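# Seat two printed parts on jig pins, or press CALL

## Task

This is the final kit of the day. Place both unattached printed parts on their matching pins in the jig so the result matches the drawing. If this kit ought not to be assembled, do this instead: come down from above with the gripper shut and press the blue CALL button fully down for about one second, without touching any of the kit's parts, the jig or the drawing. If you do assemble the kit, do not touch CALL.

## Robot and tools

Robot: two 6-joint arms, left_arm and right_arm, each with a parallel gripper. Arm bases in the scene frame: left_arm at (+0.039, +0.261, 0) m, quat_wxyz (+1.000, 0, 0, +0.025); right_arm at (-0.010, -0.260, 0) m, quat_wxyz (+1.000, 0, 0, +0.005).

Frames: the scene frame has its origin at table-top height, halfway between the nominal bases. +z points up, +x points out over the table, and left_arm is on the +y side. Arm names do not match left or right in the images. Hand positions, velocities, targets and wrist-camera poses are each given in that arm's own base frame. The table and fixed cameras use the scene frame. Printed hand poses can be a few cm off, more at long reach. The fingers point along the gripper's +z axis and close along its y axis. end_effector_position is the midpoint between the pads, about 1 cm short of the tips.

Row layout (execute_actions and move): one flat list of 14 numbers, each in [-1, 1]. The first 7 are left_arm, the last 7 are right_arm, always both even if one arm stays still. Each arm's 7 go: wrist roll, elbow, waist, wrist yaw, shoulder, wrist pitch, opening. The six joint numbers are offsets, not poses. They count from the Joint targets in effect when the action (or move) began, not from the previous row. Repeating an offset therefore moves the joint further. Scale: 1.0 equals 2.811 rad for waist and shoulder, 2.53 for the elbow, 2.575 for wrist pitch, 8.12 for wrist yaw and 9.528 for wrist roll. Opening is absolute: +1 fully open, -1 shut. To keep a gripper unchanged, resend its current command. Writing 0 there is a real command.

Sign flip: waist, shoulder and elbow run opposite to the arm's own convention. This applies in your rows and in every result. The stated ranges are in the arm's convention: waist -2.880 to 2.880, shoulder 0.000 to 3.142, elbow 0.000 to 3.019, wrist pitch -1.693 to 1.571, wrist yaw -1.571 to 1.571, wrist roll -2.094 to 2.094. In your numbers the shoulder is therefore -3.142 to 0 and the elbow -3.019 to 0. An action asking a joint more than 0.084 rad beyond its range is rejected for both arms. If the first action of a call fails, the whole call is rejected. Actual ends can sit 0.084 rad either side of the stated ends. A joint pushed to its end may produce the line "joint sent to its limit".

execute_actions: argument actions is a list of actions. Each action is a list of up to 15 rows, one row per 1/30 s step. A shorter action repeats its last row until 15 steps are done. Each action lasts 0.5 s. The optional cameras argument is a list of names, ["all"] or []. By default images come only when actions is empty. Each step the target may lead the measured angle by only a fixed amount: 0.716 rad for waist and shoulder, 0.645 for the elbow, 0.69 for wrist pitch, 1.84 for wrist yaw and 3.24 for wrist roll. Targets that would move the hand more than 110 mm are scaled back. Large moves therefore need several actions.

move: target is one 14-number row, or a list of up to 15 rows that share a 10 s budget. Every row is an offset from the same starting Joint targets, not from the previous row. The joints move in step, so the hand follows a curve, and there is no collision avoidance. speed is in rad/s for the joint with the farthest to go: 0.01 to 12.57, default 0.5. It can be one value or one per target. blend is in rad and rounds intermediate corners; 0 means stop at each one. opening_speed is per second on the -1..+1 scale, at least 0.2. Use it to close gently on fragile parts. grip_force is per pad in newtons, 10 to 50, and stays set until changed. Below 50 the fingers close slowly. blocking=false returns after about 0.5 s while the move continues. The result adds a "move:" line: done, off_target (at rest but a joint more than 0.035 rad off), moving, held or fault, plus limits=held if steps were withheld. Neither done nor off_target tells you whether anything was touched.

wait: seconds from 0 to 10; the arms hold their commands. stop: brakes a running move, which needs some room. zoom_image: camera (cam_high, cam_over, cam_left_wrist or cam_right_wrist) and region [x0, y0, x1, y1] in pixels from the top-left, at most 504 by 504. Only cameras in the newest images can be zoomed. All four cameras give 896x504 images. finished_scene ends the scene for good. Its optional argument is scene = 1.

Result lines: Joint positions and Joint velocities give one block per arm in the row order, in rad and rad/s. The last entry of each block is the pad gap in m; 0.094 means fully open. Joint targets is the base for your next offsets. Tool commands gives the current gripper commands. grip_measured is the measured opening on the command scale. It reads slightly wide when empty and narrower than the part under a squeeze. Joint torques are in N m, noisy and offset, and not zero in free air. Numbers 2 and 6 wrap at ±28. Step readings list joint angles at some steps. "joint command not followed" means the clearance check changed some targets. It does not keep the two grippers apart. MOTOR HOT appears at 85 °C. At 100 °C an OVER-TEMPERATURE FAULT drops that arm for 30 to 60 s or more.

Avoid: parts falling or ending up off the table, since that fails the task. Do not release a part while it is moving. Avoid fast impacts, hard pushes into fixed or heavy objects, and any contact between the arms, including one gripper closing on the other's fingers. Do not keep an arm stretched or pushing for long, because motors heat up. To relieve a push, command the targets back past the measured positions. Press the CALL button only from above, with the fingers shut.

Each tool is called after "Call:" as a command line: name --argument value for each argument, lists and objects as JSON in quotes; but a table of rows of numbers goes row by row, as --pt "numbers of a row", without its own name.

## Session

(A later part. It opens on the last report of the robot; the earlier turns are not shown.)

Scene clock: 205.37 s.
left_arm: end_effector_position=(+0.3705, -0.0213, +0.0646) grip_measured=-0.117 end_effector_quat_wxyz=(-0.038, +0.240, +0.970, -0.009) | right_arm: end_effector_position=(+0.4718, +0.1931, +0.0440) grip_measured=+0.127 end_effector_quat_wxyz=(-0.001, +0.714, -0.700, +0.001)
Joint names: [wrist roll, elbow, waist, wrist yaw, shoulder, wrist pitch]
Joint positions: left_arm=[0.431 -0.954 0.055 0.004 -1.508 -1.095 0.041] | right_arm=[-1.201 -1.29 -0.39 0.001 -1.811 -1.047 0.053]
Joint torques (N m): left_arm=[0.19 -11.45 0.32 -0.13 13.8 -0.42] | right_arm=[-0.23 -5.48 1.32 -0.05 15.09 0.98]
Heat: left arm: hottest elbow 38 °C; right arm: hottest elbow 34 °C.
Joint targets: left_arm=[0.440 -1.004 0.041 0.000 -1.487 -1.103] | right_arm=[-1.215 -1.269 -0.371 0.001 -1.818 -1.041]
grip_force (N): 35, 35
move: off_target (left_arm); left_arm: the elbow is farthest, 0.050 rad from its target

Call:
execute_actions --actions '[]' --cameras '["cam_high"]'

Scene clock: 207.97 s.
left_arm: end_effector_position=(+0.3705, -0.0213, +0.0646) grip_measured=-0.117 end_effector_quat_wxyz=(-0.038, +0.240, +0.970, -0.009) | right_arm: end_effector_position=(+0.4718, +0.1931, +0.0440) grip_measured=+0.127 end_effector_quat_wxyz=(-0.001, +0.714, -0.700, +0.001)
Joint names: [wrist roll, elbow, waist, wrist yaw, shoulder, wrist pitch]
Joint positions: left_arm=[0.431 -0.954 0.055 0.004 -1.508 -1.095 0.041] | right_arm=[-1.202 -1.29 -0.39 0.001 -1.811 -1.047 0.053]
Joint velocities: within noise
Joint torques (N m): left_arm=[0.17 -11.58 0.38 -0.13 13.92 -0.31] | right_arm=[-0.23 -5.45 2.02 -0.03 15.09 0.94]
Motor temperatures (°C): left_arm=[26 38 24 25 28 23 25] | right_arm=[24 34 23 22 31 24 28]
Heat: left arm: hottest elbow 38 °C; right arm: hottest elbow 34 °C.
Joint targets: left_arm=[0.440 -1.004 0.041 0.000 -1.487 -1.103] | right_arm=[-1.215 -1.269 -0.371 0.001 -1.818 -1.041]
Tool commands: left_gripper/opening=-0.2 right_gripper/opening=-0.02
grip_force (N): 35, 35
Images, in order (width x height): cam_high 896x504.

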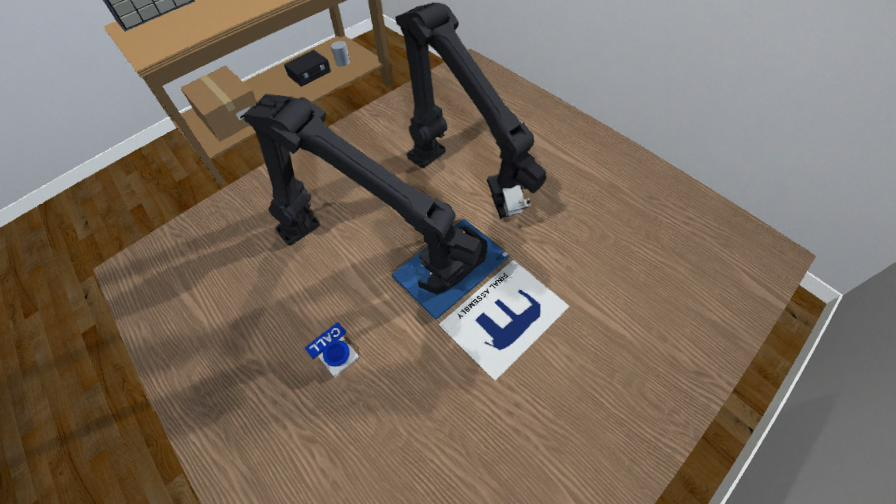

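Call:
move --pt "0 -0.00632 0 0 0.01672 -0.01825 -0.2 0 -0.05771 0 0 0.01957 -0.0612 -0.02" --pt "0 0.00158 0 0 0.02917 0.9953 -0.2 0 0.0668 0 0 0.10815 0.9984 -0.02" --speed '[0.25,1.3]' --blend '[0.03,0]' --cameras '["cam_over","cam_high"]'

Scene clock: 216.43 s.
left_arm: end_effector_position=(+0.5142, -0.0291, +0.5496) grip_measured=-0.117 end_effector_quat_wxyz=(+0.940, +0.072, +0.283, +0.179) | right_arm: end_effector_position=(+0.4975, +0.2005, +0.5727) grip_measured=+0.127 end_effector_quat_wxyz=(+0.890, -0.171, +0.169, -0.386)
Joint names: [wrist roll, elbow, waist, wrist yaw, shoulder, wrist pitch]
Joint positions: left_arm=[0.432 -0.963 0.055 0.003 -1.427 1.444 0.041] | right_arm=[-1.203 -1.098 -0.384 0.001 -1.526 1.512 0.053]
Joint torques (N m): left_arm=[0.11 -11.51 0.62 -0.2 13.27 1.14] | right_arm=[-0.17 -7.69 1.49 0.08 12.69 1.81]
Heat: left arm: hottest elbow 38 °C; right arm: hottest elbow 34 °C.
Joint targets: left_arm=[0.441 -1.000 0.041 0.000 -1.405 1.460] | right_arm=[-1.215 -1.100 -0.371 0.001 -1.514 1.530]
grip_force (N): 35, 35
move: off_target (left_arm); left_arm: the elbow is farthest, 0.037 rad from its target
Images, in order (width x height): cam_high 896x504, cam_over 896x504.

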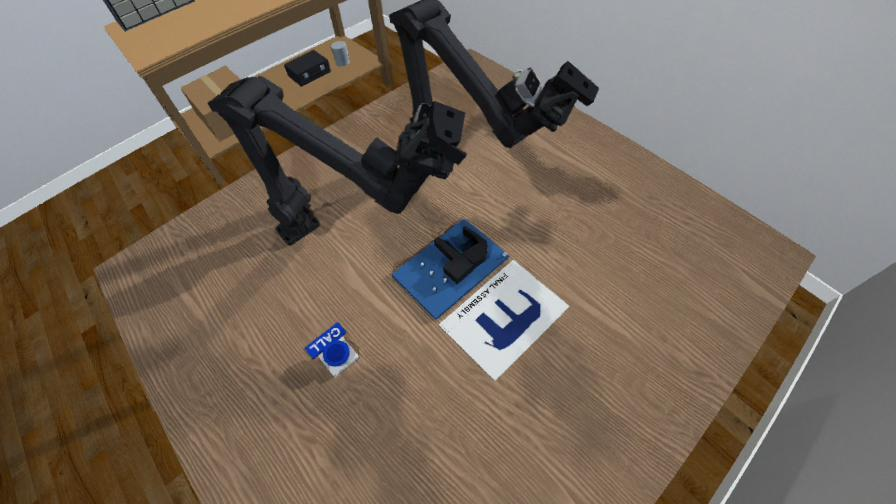

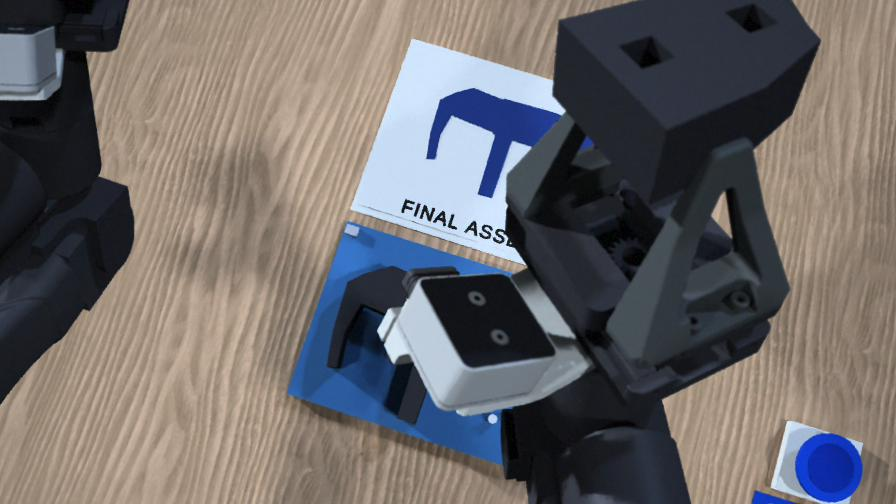

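Call:
zoom_image --camera "cam_over" --region '[530, 0, 850, 210]'

Call:
zoom_image --camera "cam_high" --region '[500, 40, 620, 150]'

Call:
zoom_image --camera "cam_high" --region '[380, 80, 480, 190]'

Call:
zoom_image --camera "cam_high" --region '[380, 210, 520, 330]'

Scaled by 1.575 from the camera's 896x504 image, which has a finer 1280x720 frame.

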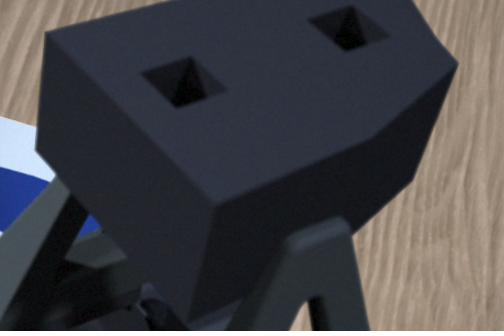

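Scaled by 4.200 from the camera's 896x504 image, which has a finer 1280x720 frame.

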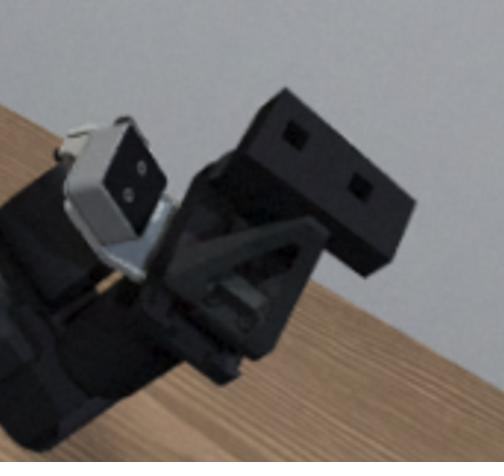

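Scaled by 4.582 from the camera's 896x504 image, which has a finer 1280x720 frame.

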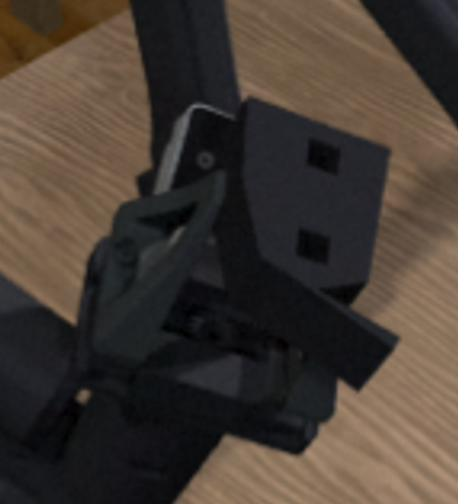

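Scaled by 3.600 from the camera's 896x504 image, which has a finer 1280x720 frame.

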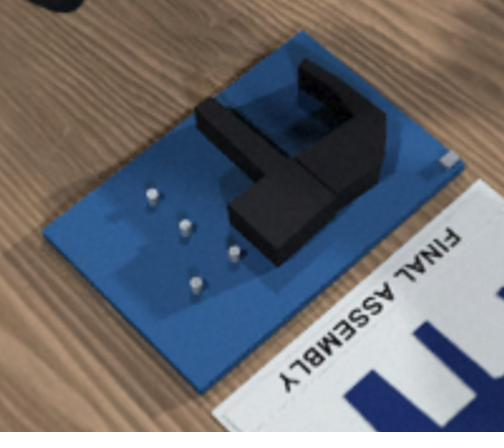

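Call:
move --target '[0,-0.06522,0.0388,0,-0.0402,-0.998,-0.2,-0.01522,-0.08893,0.04892,0,-0.07577,-0.999,-0.02]' --speed 1.4

Scene clock: 228.37 s.
left_arm: end_effector_position=(+0.4285, -0.0595, +0.1135) grip_measured=-0.117 end_effector_quat_wxyz=(+0.030, +0.281, +0.959, +0.003) | right_arm: end_effector_position=(+0.4984, +0.1244, +0.0883) grip_measured=+0.127 end_effector_quat_wxyz=(-0.044, +0.713, -0.699, +0.028)
Joint names: [wrist roll, elbow, waist, wrist yaw, shoulder, wrist pitch]
Joint positions: left_arm=[0.433 -1.104 0.136 0.003 -1.512 -1.103 0.041] | right_arm=[-1.346 -1.274 -0.246 0.001 -1.71 -1.031 0.053]
Joint torques (N m): left_arm=[0.15 -13.29 2.49 -0.11 12.63 0.01] | right_arm=[-0.22 -10.99 1.32 -0.05 13.04 0.25]
Heat: left arm: hottest elbow 39 °C; right arm: hottest elbow 34 °C.
Joint targets: left_arm=[0.441 -1.165 0.150 0.000 -1.518 -1.110] | right_arm=[-1.360 -1.325 -0.234 0.001 -1.727 -1.042]
grip_force (N): 35, 35
move: off_target (left_arm, right_arm); left_arm: the elbow is farthest, 0.061 rad from its target; right_arm: the elbow is farthest, 0.051 rad from its target

Call:
move --target '[0,0,0,0,0,0,-0.2,0,0.0198,0,0,0,-0.0408,-0.02]' --speed 0.3 --cameras '["cam_right_wrist","cam_over"]'

Scene clock: 229.70 s.
left_arm: end_effector_position=(+0.4285, -0.0595, +0.1135) grip_measured=-0.117 end_effector_quat_wxyz=(+0.030, +0.281, +0.959, +0.003) | right_arm: end_effector_position=(+0.4732, +0.1181, +0.0870) grip_measured=+0.127 end_effector_quat_wxyz=(+0.000, +0.715, -0.700, +0.000)
Joint names: [wrist roll, elbow, waist, wrist yaw, shoulder, wrist pitch]
Joint positions: left_arm=[0.433 -1.104 0.136 0.003 -1.512 -1.103 0.041] | right_arm=[-1.346 -1.274 -0.246 0.001 -1.71 -1.135 0.053]
Joint torques (N m): left_arm=[0.14 -13.52 2.43 -0.11 12.45 -0.12] | right_arm=[-0.23 -7.36 1.38 -0.04 12.86 0.32]
Heat: left arm: hottest elbow 39 °C; right arm: hottest elbow 35 °C.
Joint targets: left_arm=[0.441 -1.165 0.150 0.000 -1.518 -1.110] | right_arm=[-1.360 -1.275 -0.234 0.001 -1.727 -1.147]
grip_force (N): 35, 35
move: off_target (left_arm); left_arm: the elbow is farthest, 0.061 rad from its target
Images, in order (width x height): cam_over 896x504, cam_right_wrist 896x504.

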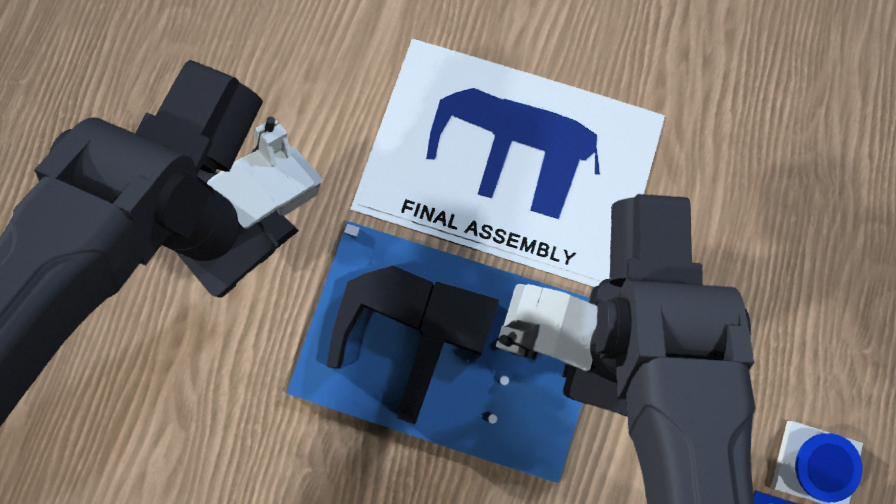

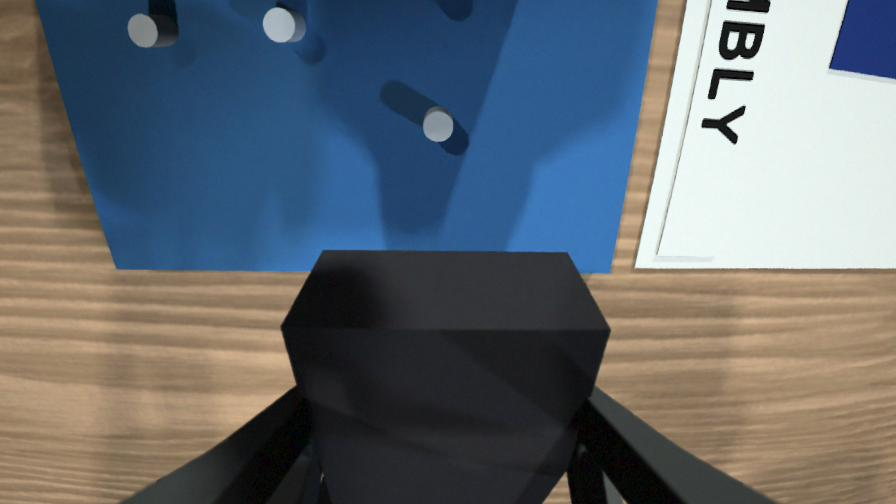

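Call:
zoom_image --camera "cam_right_wrist" --region '[380, 70, 500, 170]'

Call:
zoom_image --camera "cam_over" --region '[400, 250, 600, 440]'

Scaled by 4.200 from the camera's 896x504 image, which has a finer 1280x720 frame.

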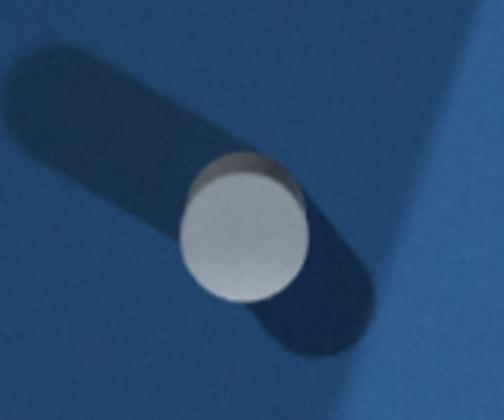

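Scaled by 2.520 from the camera's 896x504 image, which has a finer 1280x720 frame.

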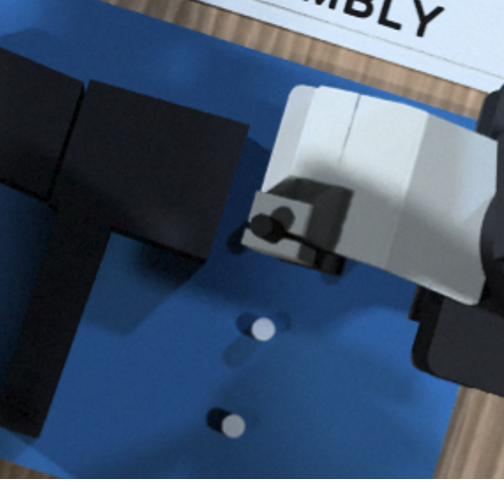

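Call:
move --pt "0 0 0 0 0 0 -0.2 0.01749 -0.03439 -0.06083 0 -0.03237 0.02757 -0.02" --pt "0 0 0 0 0 0 -0.2 0.01749 -0.01462 -0.06083 0 -0.03237 0.02757 -0.02" --pt "0 0 0 0 0 0 -0.2 0.01749 -0.00842 -0.06083 0 -0.03792 0.03981 -0.02" --speed '[0.3,0.2,0.06]' --cameras '["cam_right_wrist"]'

Scene clock: 242.00 s.
left_arm: end_effector_position=(+0.4285, -0.0595, +0.1135) grip_measured=-0.117 end_effector_quat_wxyz=(+0.030, +0.281, +0.959, +0.003) | right_arm: end_effector_position=(+0.4695, +0.1959, +0.0450) grip_measured=+0.127 end_effector_quat_wxyz=(+0.004, +0.718, -0.696, +0.000)
Joint names: [wrist roll, elbow, waist, wrist yaw, shoulder, wrist pitch]
Joint positions: left_arm=[0.433 -1.104 0.136 0.003 -1.512 -1.103 0.041] | right_arm=[-1.205 -1.295 -0.397 0.003 -1.813 -1.061 0.053]
Joint torques (N m): left_arm=[0.15 -13.42 2.55 -0.07 12.16 -0.18] | right_arm=[0.05 -6.99 -0.21 -0.13 14.1 1.28]
Heat: left arm: hottest elbow 41 °C; right arm: hottest elbow 36 °C.
Joint targets: left_arm=[0.441 -1.165 0.150 0.000 -1.518 -1.110] | right_arm=[-1.194 -1.296 -0.404 0.000 -1.833 -1.045]
grip_force (N): 35, 35
move: off_target (left_arm); left_arm: the elbow is farthest, 0.061 rad from its target
Images, in order (width x height): cam_right_wrist 896x504.

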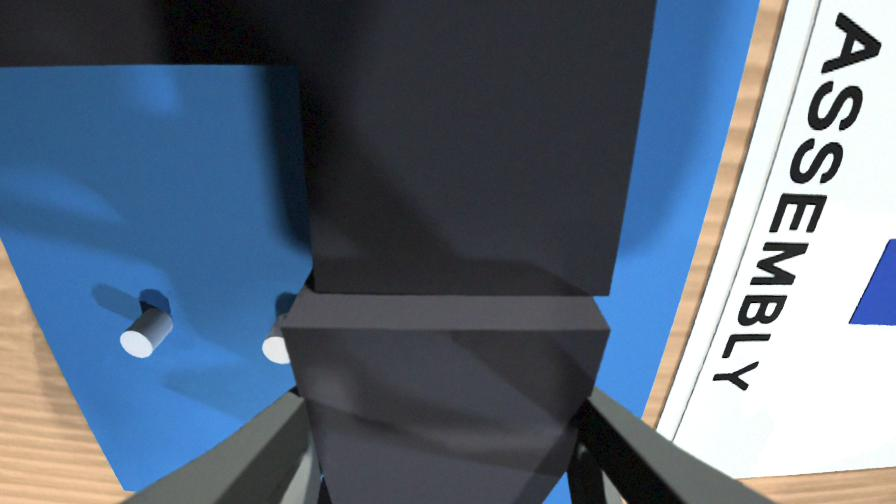

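Call:
move --pt "0 0 0 0 0 0 -0.2 0 0 0.01067 0 0 0 -0.02" --pt "0 0 0 0 0 0 -0.2 0 -0.02229 0.01067 0 -0.00142 0.0004 -0.02" --pt "0 0 0 0 0 0 -0.2 0 -0.00253 0.01067 0 -0.00142 0.0004 -0.02" --speed '[0.1,0.15,0.15]' --cameras '["cam_right_wrist"]'

Scene clock: 245.37 s.
left_arm: end_effector_position=(+0.4285, -0.0595, +0.1135) grip_measured=-0.117 end_effector_quat_wxyz=(+0.030, +0.281, +0.959, +0.003) | right_arm: end_effector_position=(+0.4747, +0.1938, +0.0457) grip_measured=+0.127 end_effector_quat_wxyz=(+0.000, +0.715, -0.699, +0.001)
Joint names: [wrist roll, elbow, waist, wrist yaw, shoulder, wrist pitch]
Joint positions: left_arm=[0.433 -1.104 0.136 0.003 -1.512 -1.103 0.041] | right_arm=[-1.205 -1.304 -0.389 0.001 -1.817 -1.058 0.053]
Joint torques (N m): left_arm=[0.13 -13.45 3.25 -0.13 12.34 -0.12] | right_arm=[0.05 -6.93 1.26 -0.06 14.15 1.24]
Heat: left arm: hottest elbow 41 °C; right arm: hottest elbow 36 °C.
Joint targets: left_arm=[0.441 -1.165 0.150 0.000 -1.518 -1.110] | right_arm=[-1.194 -1.303 -0.374 0.000 -1.837 -1.044]
grip_force (N): 35, 35
move: off_target (left_arm); left_arm: the elbow is farthest, 0.061 rad from its target
Images, in order (width x height): cam_right_wrist 896x504.

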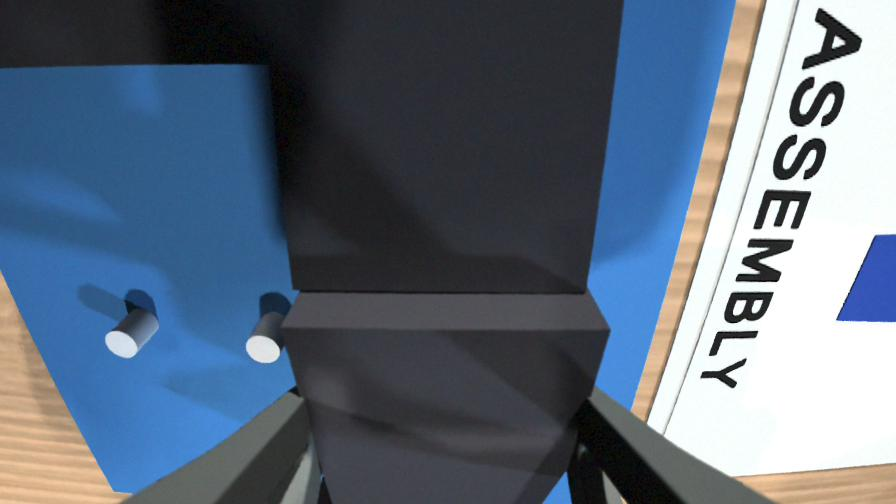

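Call:
zoom_image --camera "cam_right_wrist" --region '[270, 270, 350, 350]'

Call:
zoom_image --camera "cam_right_wrist" --region '[550, 270, 630, 350]'

Scaled by 6.300 from the camera's 896x504 image, which has a finer 1280x720 frame.

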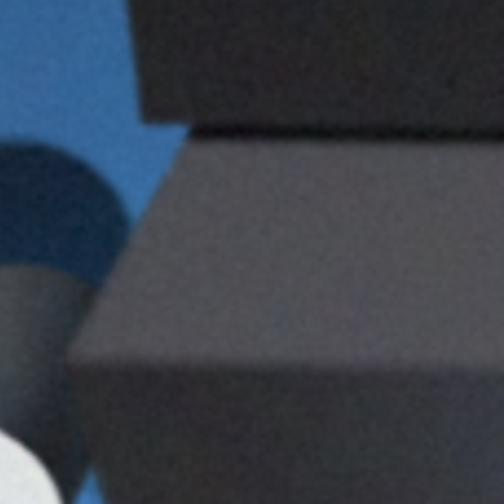

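Scaled by 6.300 from the camera's 896x504 image, which has a finer 1280x720 frame.

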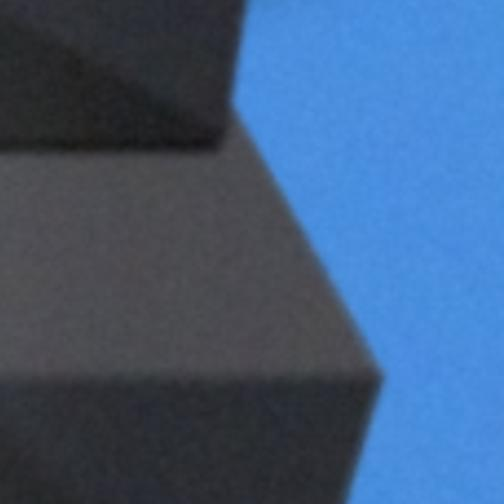

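Call:
execute_actions --actions '[]' --cameras '["cam_over","cam_right_wrist"]'

Call:
zoom_image --camera "cam_over" --region '[400, 250, 520, 350]'

Call:
zoom_image --camera "cam_right_wrist" --region '[90, 290, 310, 400]'

Scene clock: 250.30 s.
left_arm: end_effector_position=(+0.4285, -0.0595, +0.1135) grip_measured=-0.117 end_effector_quat_wxyz=(+0.030, +0.281, +0.959, +0.003) | right_arm: end_effector_position=(+0.4747, +0.1938, +0.0457) grip_measured=+0.127 end_effector_quat_wxyz=(+0.000, +0.715, -0.699, +0.001)
Joint names: [wrist roll, elbow, waist, wrist yaw, shoulder, wrist pitch]
Joint positions: left_arm=[0.433 -1.104 0.136 0.003 -1.512 -1.103 0.041] | right_arm=[-1.205 -1.304 -0.389 0.001 -1.817 -1.058 0.053]
Joint velocities: within noise
Joint torques (N m): left_arm=[0.15 -13.34 2.96 -0.11 12.28 -0.06] | right_arm=[0.06 -6.84 1.49 -0.06 14.21 1.28]
Motor temperatures (°C): left_arm=[26 42 24 25 27 23 26] | right_arm=[24 36 23 22 32 24 28]
Heat: left arm: hottest elbow 42 °C; right arm: hottest elbow 36 °C.
Joint targets: left_arm=[0.441 -1.165 0.150 0.000 -1.518 -1.110] | right_arm=[-1.194 -1.303 -0.374 0.000 -1.837 -1.044]
Tool commands: left_gripper/opening=-0.2 right_gripper/opening=-0.02
grip_force (N): 35, 35
Images, in order (width x height): cam_over 896x504, cam_right_wrist 896x504.

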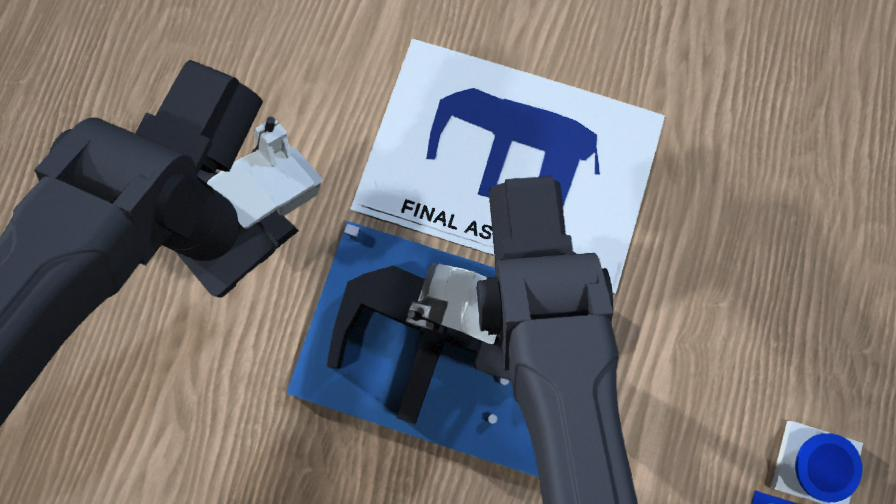

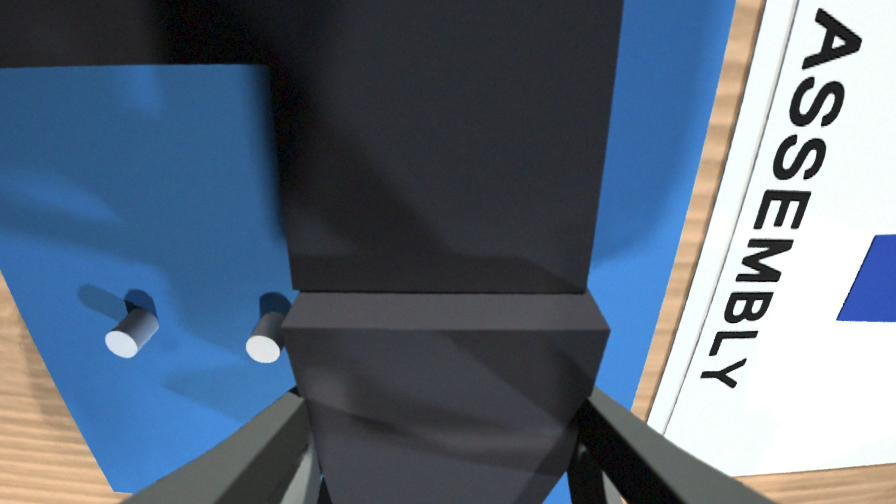

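Scaled by 4.200 from the camera's 896x504 image, which has a finer 1280x720 frame.

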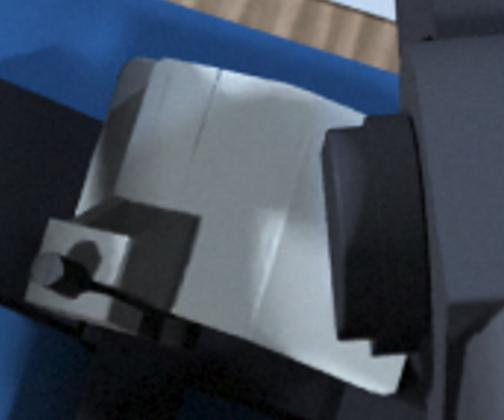

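Scaled by 2.291 from the camera's 896x504 image, which has a finer 1280x720 frame.

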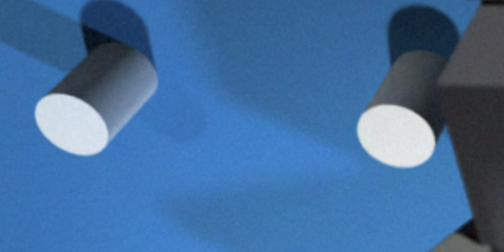

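Call:
move --pt "0 0 0 0 0 0 -0.2 0 0.00415 0 0 0.00576 0 -0.02" --pt "0 0 0 0 0 0 -0.2 0 0.0083 0 0 0.00107 0.00524 -0.02" --speed '[0.06,0.03]'

Scene clock: 263.37 s.
left_arm: end_effector_position=(+0.4285, -0.0595, +0.1135) grip_measured=-0.117 end_effector_quat_wxyz=(+0.030, +0.281, +0.959, +0.003) | right_arm: end_effector_position=(+0.4715, +0.1913, +0.0394) grip_measured=+0.127 end_effector_quat_wxyz=(+0.001, +0.715, -0.700, +0.001)
Joint names: [wrist roll, elbow, waist, wrist yaw, shoulder, wrist pitch]
Joint positions: left_arm=[0.433 -1.104 0.136 0.003 -1.512 -1.103 0.041] | right_arm=[-1.205 -1.285 -0.387 0.002 -1.817 -1.04 0.053]
Joint torques (N m): left_arm=[0.12 -13.38 3.14 -0.11 12.34 -0.01] | right_arm=[0.05 -6.82 1.14 -0.07 14.15 1.22]
Heat: left arm: hottest elbow 43 °C; right arm: hottest elbow 36 °C.
Joint targets: left_arm=[0.441 -1.165 0.150 0.000 -1.518 -1.110] | right_arm=[-1.194 -1.282 -0.374 0.000 -1.834 -1.030]
grip_force (N): 35, 35
move: off_target (left_arm); left_arm: the elbow is farthest, 0.061 rad from its target

Call:
move --target '[0,0,0,0,0,0,-0.2,0,0.0036,0,0,-0.0036,0.0052,-0.02]' --speed 0.02 --cameras '["cam_right_wrist"]'

Scene clock: 264.87 s.
left_arm: end_effector_position=(+0.4285, -0.0595, +0.1135) grip_measured=-0.117 end_effector_quat_wxyz=(+0.030, +0.281, +0.959, +0.003) | right_arm: end_effector_position=(+0.4712, +0.1912, +0.0344) grip_measured=+0.127 end_effector_quat_wxyz=(+0.000, +0.715, -0.700, +0.001)
Joint names: [wrist roll, elbow, waist, wrist yaw, shoulder, wrist pitch]
Joint positions: left_arm=[0.433 -1.104 0.136 0.003 -1.512 -1.103 0.041] | right_arm=[-1.205 -1.277 -0.387 0.002 -1.822 -1.025 0.053]
Joint torques (N m): left_arm=[0.15 -13.31 2.49 -0.13 12.28 -0.09] | right_arm=[0.05 -6.53 1.2 -0.08 14.1 0.99]
Heat: left arm: hottest elbow 43 °C; right arm: hottest elbow 36 °C.
Joint targets: left_arm=[0.441 -1.165 0.150 0.000 -1.518 -1.110] | right_arm=[-1.194 -1.273 -0.374 0.000 -1.844 -1.017]
grip_force (N): 35, 35
move: off_target (left_arm); left_arm: the elbow is farthest, 0.061 rad from its target
Images, in order (width x height): cam_right_wrist 896x504.

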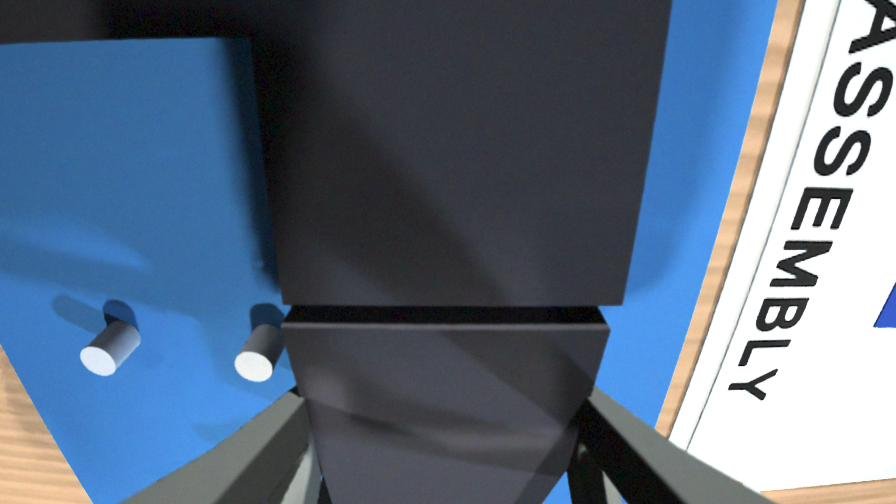

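Call:
move --target '[0,0,0,0,0,0,-0.2,0,0.002,0,0,-0.0018,0.003,-0.02]' --speed 0.02

Scene clock: 266.67 s.
left_arm: end_effector_position=(+0.4285, -0.0595, +0.1135) grip_measured=-0.117 end_effector_quat_wxyz=(+0.030, +0.281, +0.959, +0.003) | right_arm: end_effector_position=(+0.4711, +0.1912, +0.0341) grip_measured=+0.127 end_effector_quat_wxyz=(+0.000, +0.715, -0.700, +0.001)
Joint names: [wrist roll, elbow, waist, wrist yaw, shoulder, wrist pitch]
Joint positions: left_arm=[0.433 -1.104 0.136 0.003 -1.512 -1.103 0.041] | right_arm=[-1.205 -1.276 -0.387 0.002 -1.822 -1.024 0.053]
Joint torques (N m): left_arm=[0.14 -13.27 2.61 -0.12 12.4 -0.1] | right_arm=[0.06 -6.26 1.32 -0.07 13.27 1.26]
Heat: left arm: hottest elbow 43 °C; right arm: hottest elbow 36 °C.
Joint targets: left_arm=[0.441 -1.165 0.150 0.000 -1.518 -1.110] | right_arm=[-1.194 -1.267 -0.374 0.000 -1.849 -1.009]
grip_force (N): 35, 35
move: off_target (left_arm); left_arm: the elbow is farthest, 0.061 rad from its target

Call:
move --pt "0 0 0 0 0 0 -0.2 0 -0.00356 0 0 0.0025 -0.003 -0.02" --pt "0 0 0 0 0 0 -0.2 0 -0.02253 0 0 0.00462 -0.01049 0.3" --pt "0 0 0 0 0 0 -0.2 0 -0.03862 0 0 0.01971 -0.04311 0.3" --pt "0 0 0 0 0 0 -0.2 0 -0.06747 0 0 0.03821 -0.09157 0.3" --speed '[0.1,0.2,0.12,0.5]' --opening_speed 0.5 --cameras '["cam_right_wrist","cam_over"]'

Scene clock: 274.83 s.
left_arm: end_effector_position=(+0.4285, -0.0595, +0.1135) grip_measured=-0.117 end_effector_quat_wxyz=(+0.030, +0.281, +0.959, +0.003) | right_arm: end_effector_position=(+0.4749, +0.1927, +0.1171) grip_measured=+0.299 end_effector_quat_wxyz=(+0.001, +0.715, -0.700, +0.000)
Joint names: [wrist roll, elbow, waist, wrist yaw, shoulder, wrist pitch]
Joint positions: left_arm=[0.433 -1.104 0.136 0.003 -1.512 -1.103 0.041] | right_arm=[-1.205 -1.401 -0.387 0.002 -1.741 -1.233 0.061]
Joint torques (N m): left_arm=[0.15 -13.33 2.61 -0.09 11.87 -0.14] | right_arm=[0.05 -10.26 1.32 -0.07 15.15 0.23]
Heat: left arm: hottest elbow 44 °C; right arm: hottest elbow 36 °C.
Joint targets: left_arm=[0.441 -1.165 0.150 0.000 -1.518 -1.110] | right_arm=[-1.194 -1.438 -0.374 0.000 -1.742 -1.245]
grip_force (N): 35, 35
move: off_target (left_arm, right_arm); target 2's new numbers were sent with right_arm's elbow 0.047 rad from that target; left_arm: the elbow is farthest, 0.061 rad from its target; right_arm: the elbow is farthest, 0.037 rad from its target
Images, in order (width x height): cam_over 896x504, cam_right_wrist 896x504.

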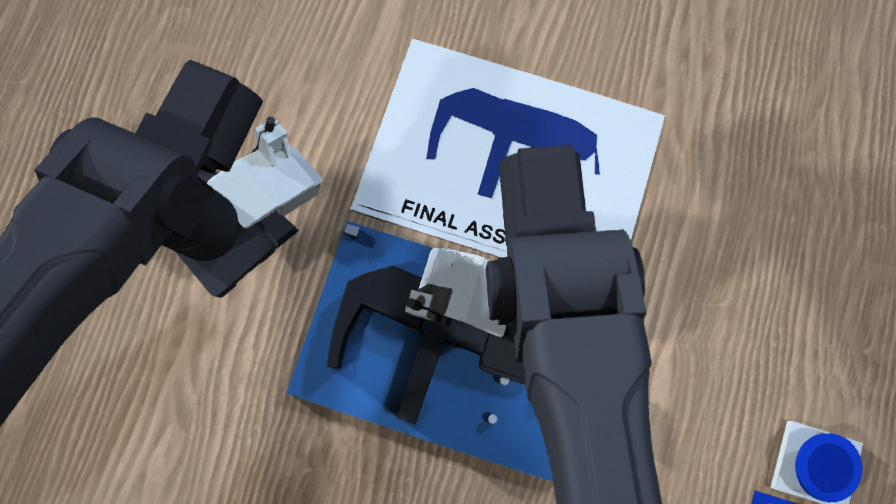

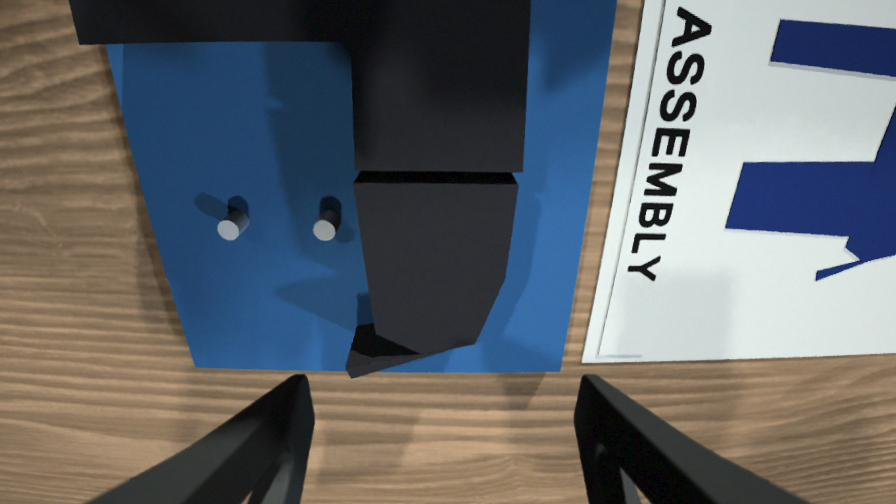

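Call:
move --target '[0,0.0455,0.1647,0,0.1829,0.998,-0.2,0,0.1348,0.174,0,0.1864,-0.0893,0.3]' --speed 1.5 --cameras '["cam_over"]'

Scene clock: 283.43 s.
left_arm: end_effector_position=(+0.2276, -0.1562, +0.7498) grip_measured=-0.117 end_effector_quat_wxyz=(+0.996, +0.020, +0.033, -0.082) | right_arm: end_effector_position=(+0.3304, -0.0341, +0.2134) grip_measured=+0.299 end_effector_quat_wxyz=(-0.008, -0.524, +0.851, +0.006)
Joint names: [wrist roll, elbow, waist, wrist yaw, shoulder, wrist pitch]
Joint positions: left_arm=[0.433 -1.045 0.598 0.002 -1.002 1.452 0.041] | right_arm=[-1.205 -1.1 0.101 0.001 -1.228 -1.463 0.061]
Joint torques (N m): left_arm=[0.13 -8.73 2.78 -0.2 5.3 -0.03] | right_arm=[0.05 -7.68 1.38 -0.06 7.41 0.14]
Heat: left arm: hottest elbow 44 °C; right arm: hottest elbow 36 °C.
Joint targets: left_arm=[0.441 -1.050 0.613 0.000 -1.004 1.460] | right_arm=[-1.194 -1.097 0.115 0.000 -1.218 -1.475]
grip_force (N): 35, 35
move: done
Images, in order (width x height): cam_over 896x504.

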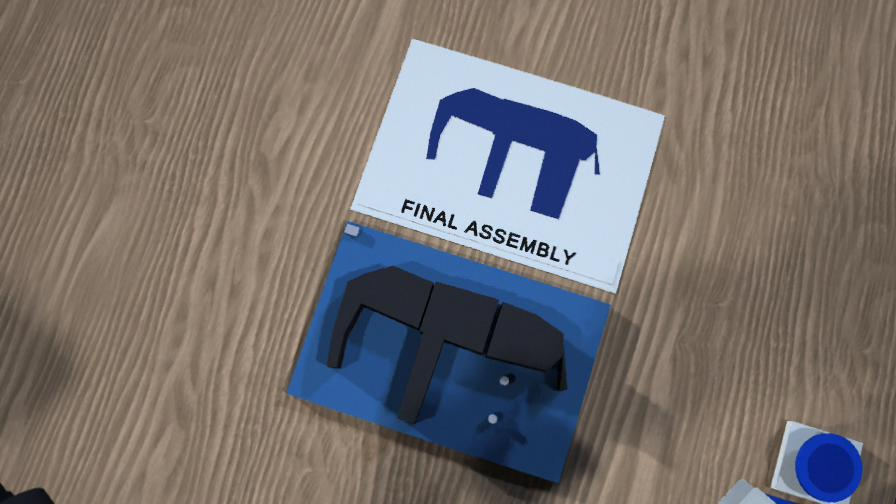

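Call:
execute_actions --actions '[]' --cameras '["cam_high","cam_over"]'

Scene clock: 288.77 s.
left_arm: end_effector_position=(+0.2276, -0.1563, +0.7498) grip_measured=-0.117 end_effector_quat_wxyz=(+0.996, +0.020, +0.033, -0.082) | right_arm: end_effector_position=(+0.3304, -0.0341, +0.2134) grip_measured=+0.299 end_effector_quat_wxyz=(-0.008, -0.524, +0.851, +0.006)
Joint names: [wrist roll, elbow, waist, wrist yaw, shoulder, wrist pitch]
Joint positions: left_arm=[0.433 -1.045 0.599 0.002 -1.002 1.452 0.041] | right_arm=[-1.205 -1.1 0.101 0.001 -1.228 -1.463 0.061]
Joint velocities: within noise
Joint torques (N m): left_arm=[0.12 -8.81 2.73 -0.23 4.54 -0.02] | right_arm=[0.05 -7.72 1.44 -0.06 7.47 0.17]
Motor temperatures (°C): left_arm=[26 43 24 25 27 23 26] | right_arm=[24 36 23 22 33 24 28]
Heat: left arm: hottest elbow 43 °C; right arm: hottest elbow 36 °C.
Joint targets: left_arm=[0.441 -1.050 0.613 0.000 -1.004 1.460] | right_arm=[-1.194 -1.097 0.115 0.000 -1.218 -1.475]
Tool commands: left_gripper/opening=-0.2 right_gripper/opening=+0.3
grip_force (N): 35, 35
Images, in order (width x height): cam_high 896x504, cam_over 896x504.

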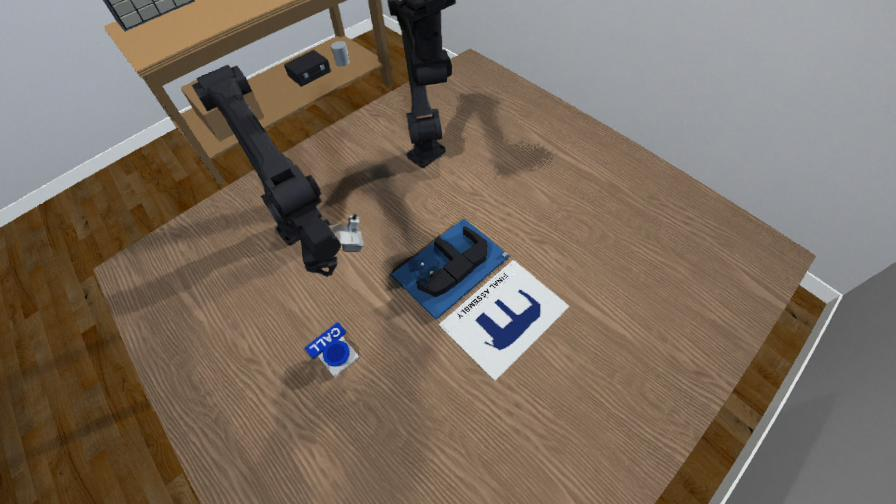

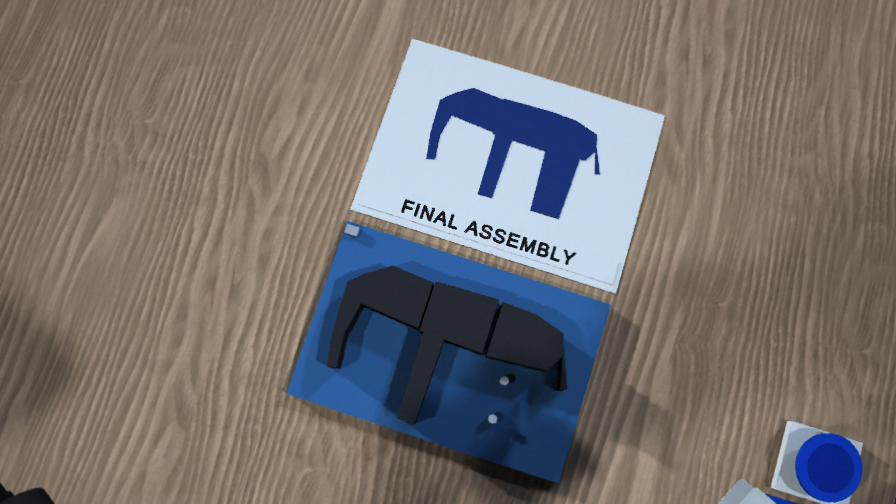

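Call:
move --target '[-0.1166, -0.0198, -0.0402, 0, -0.1053, 0, -0.2, 0, 0, 0, 0, 0, 0, 0.3]' --speed 0.9 --cameras '["cam_over","cam_high"]'

Scene clock: 293.40 s.
left_arm: end_effector_position=(+0.3884, -0.2203, +0.6478) grip_measured=-0.117 end_effector_quat_wxyz=(+0.818, -0.012, +0.185, -0.545) | right_arm: end_effector_position=(+0.3304, -0.0341, +0.2134) grip_measured=+0.299 end_effector_quat_wxyz=(-0.008, -0.524, +0.851, +0.006)
Joint names: [wrist roll, elbow, waist, wrist yaw, shoulder, wrist pitch]
Joint positions: left_arm=[-0.661 -1.045 0.514 0.002 -1.301 1.454 0.041] | right_arm=[-1.205 -1.1 0.101 0.001 -1.228 -1.463 0.061]
Joint torques (N m): left_arm=[0.04 -13.27 0.5 -0.1 10.34 0.35] | right_arm=[0.05 -7.72 1.38 -0.07 7.47 0.23]
Heat: left arm: hottest elbow 42 °C; right arm: hottest elbow 36 °C.
Joint targets: left_arm=[-0.671 -1.100 0.500 0.000 -1.300 1.460] | right_arm=[-1.194 -1.097 0.115 0.000 -1.218 -1.475]
grip_force (N): 35, 35
move: off_target (left_arm); left_arm: the elbow is farthest, 0.055 rad from its target
Images, in order (width x height): cam_high 896x504, cam_over 896x504.

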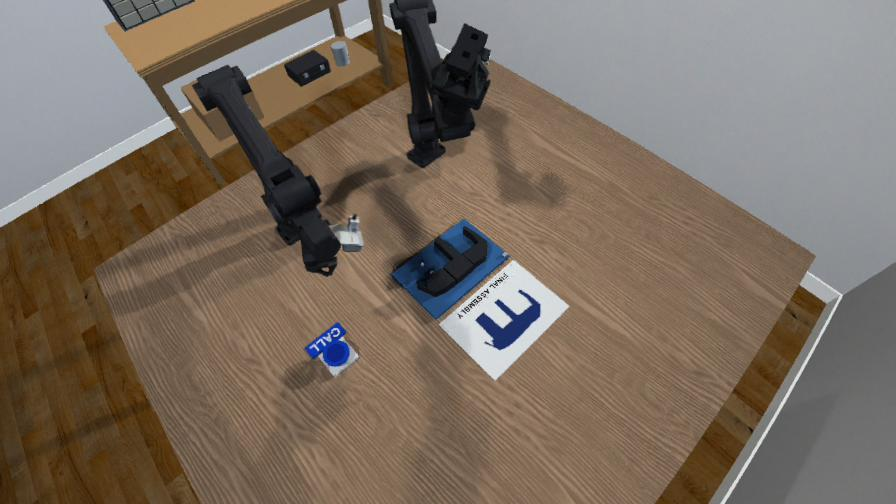

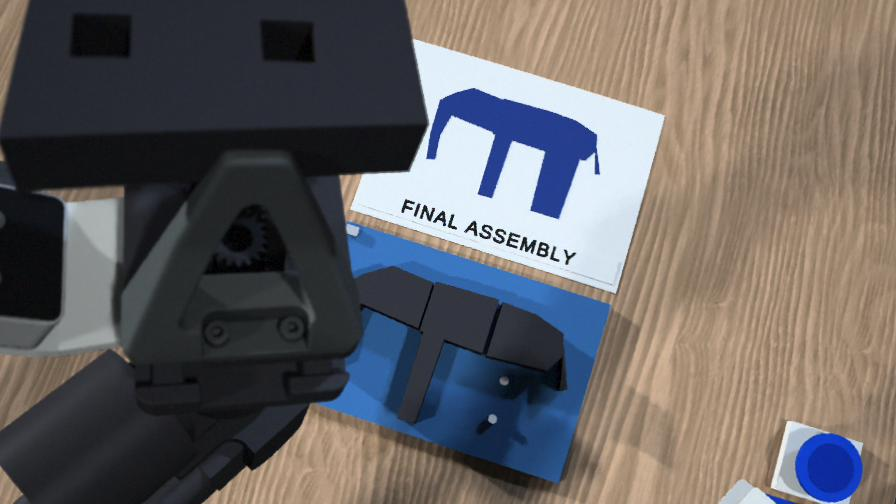

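Call:
zoom_image --camera "cam_over" --region '[0, 0, 450, 420]'

Call:
zoom_image --camera "cam_over" --region '[0, 0, 220, 200]'

Call:
zoom_image --camera "cam_over" --region '[220, 0, 440, 200]'

Scaled by 1.120 from the camera's 896x504 image, which has a finer 1280x720 frame.

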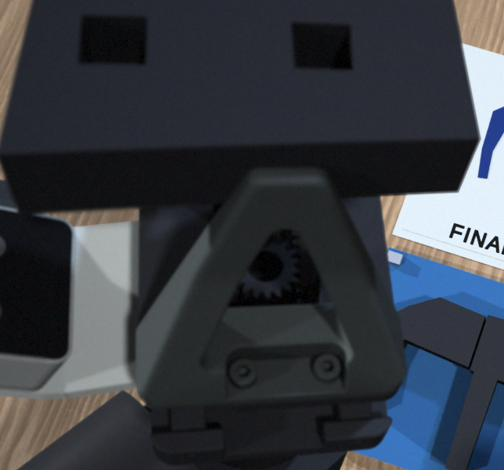

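Scaled by 2.291 from the camera's 896x504 image, which has a finer 1280x720 frame.

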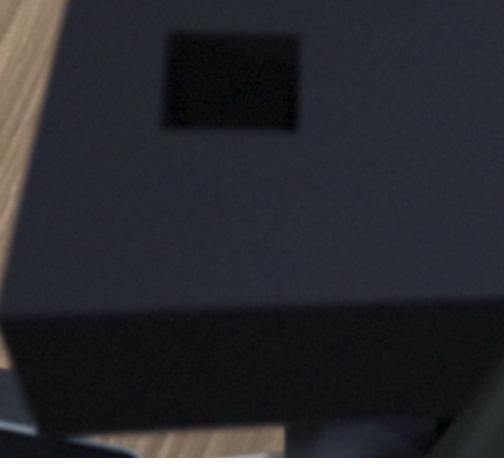

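Scaled by 2.291 from the camera's 896x504 image, which has a finer 1280x720 frame.

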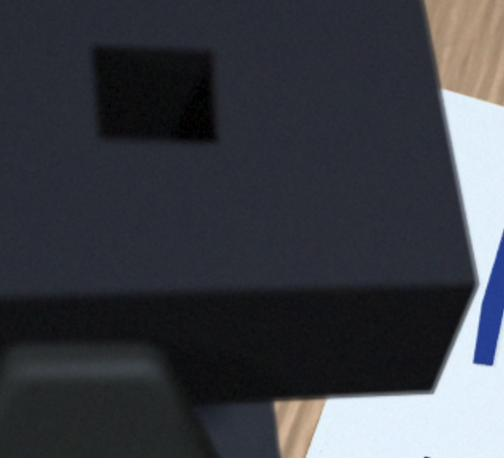

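Call:
move --target '[0, 0, 0, 0, 0.0178, 0, -0.2, 0, 0, 0, 0, 0, 0, 0.3]' --speed 0.3 --cameras '["cam_over","cam_left_wrist"]'

Scene clock: 297.13 s.
left_arm: end_effector_position=(+0.3738, -0.2120, +0.6612) grip_measured=-0.117 end_effector_quat_wxyz=(+0.820, -0.011, +0.169, -0.547) | right_arm: end_effector_position=(+0.3304, -0.0341, +0.2134) grip_measured=+0.299 end_effector_quat_wxyz=(-0.008, -0.524, +0.851, +0.006)
Joint names: [wrist roll, elbow, waist, wrist yaw, shoulder, wrist pitch]
Joint positions: left_arm=[-0.662 -1.045 0.514 0.002 -1.269 1.454 0.041] | right_arm=[-1.205 -1.1 0.101 0.001 -1.228 -1.463 0.061]
Joint torques (N m): left_arm=[0 -13.3 0.56 -0.13 11.69 0.24] | right_arm=[0.05 -7.68 1.32 -0.06 7.36 0.18]
Heat: left arm: hottest elbow 41 °C; right arm: hottest elbow 36 °C.
Joint targets: left_arm=[-0.671 -1.100 0.500 0.000 -1.250 1.460] | right_arm=[-1.194 -1.097 0.115 0.000 -1.218 -1.475]
grip_force (N): 35, 35
move: off_target (left_arm); left_arm: the elbow is farthest, 0.055 rad from its target
Images, in order (width x height): cam_over 896x504, cam_left_wrist 896x504.

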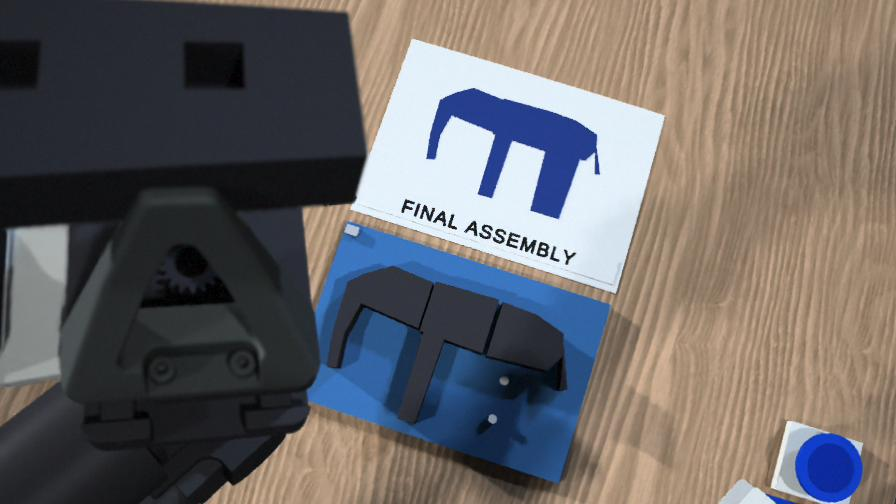

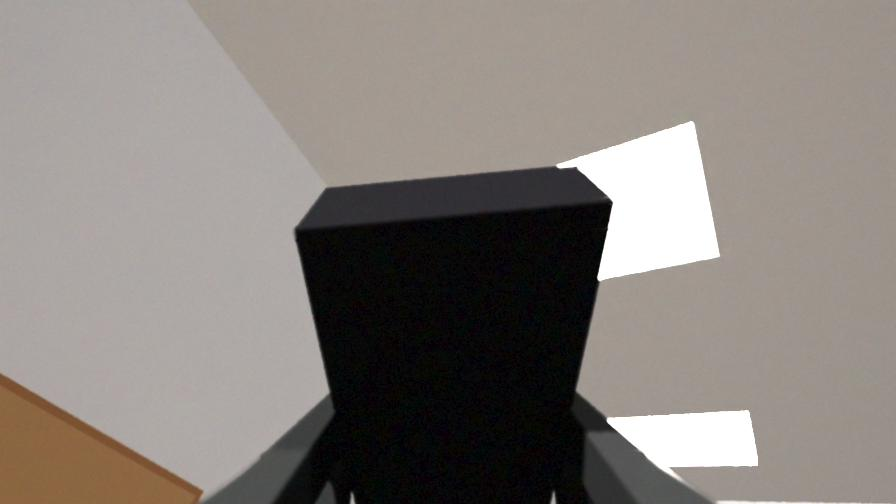

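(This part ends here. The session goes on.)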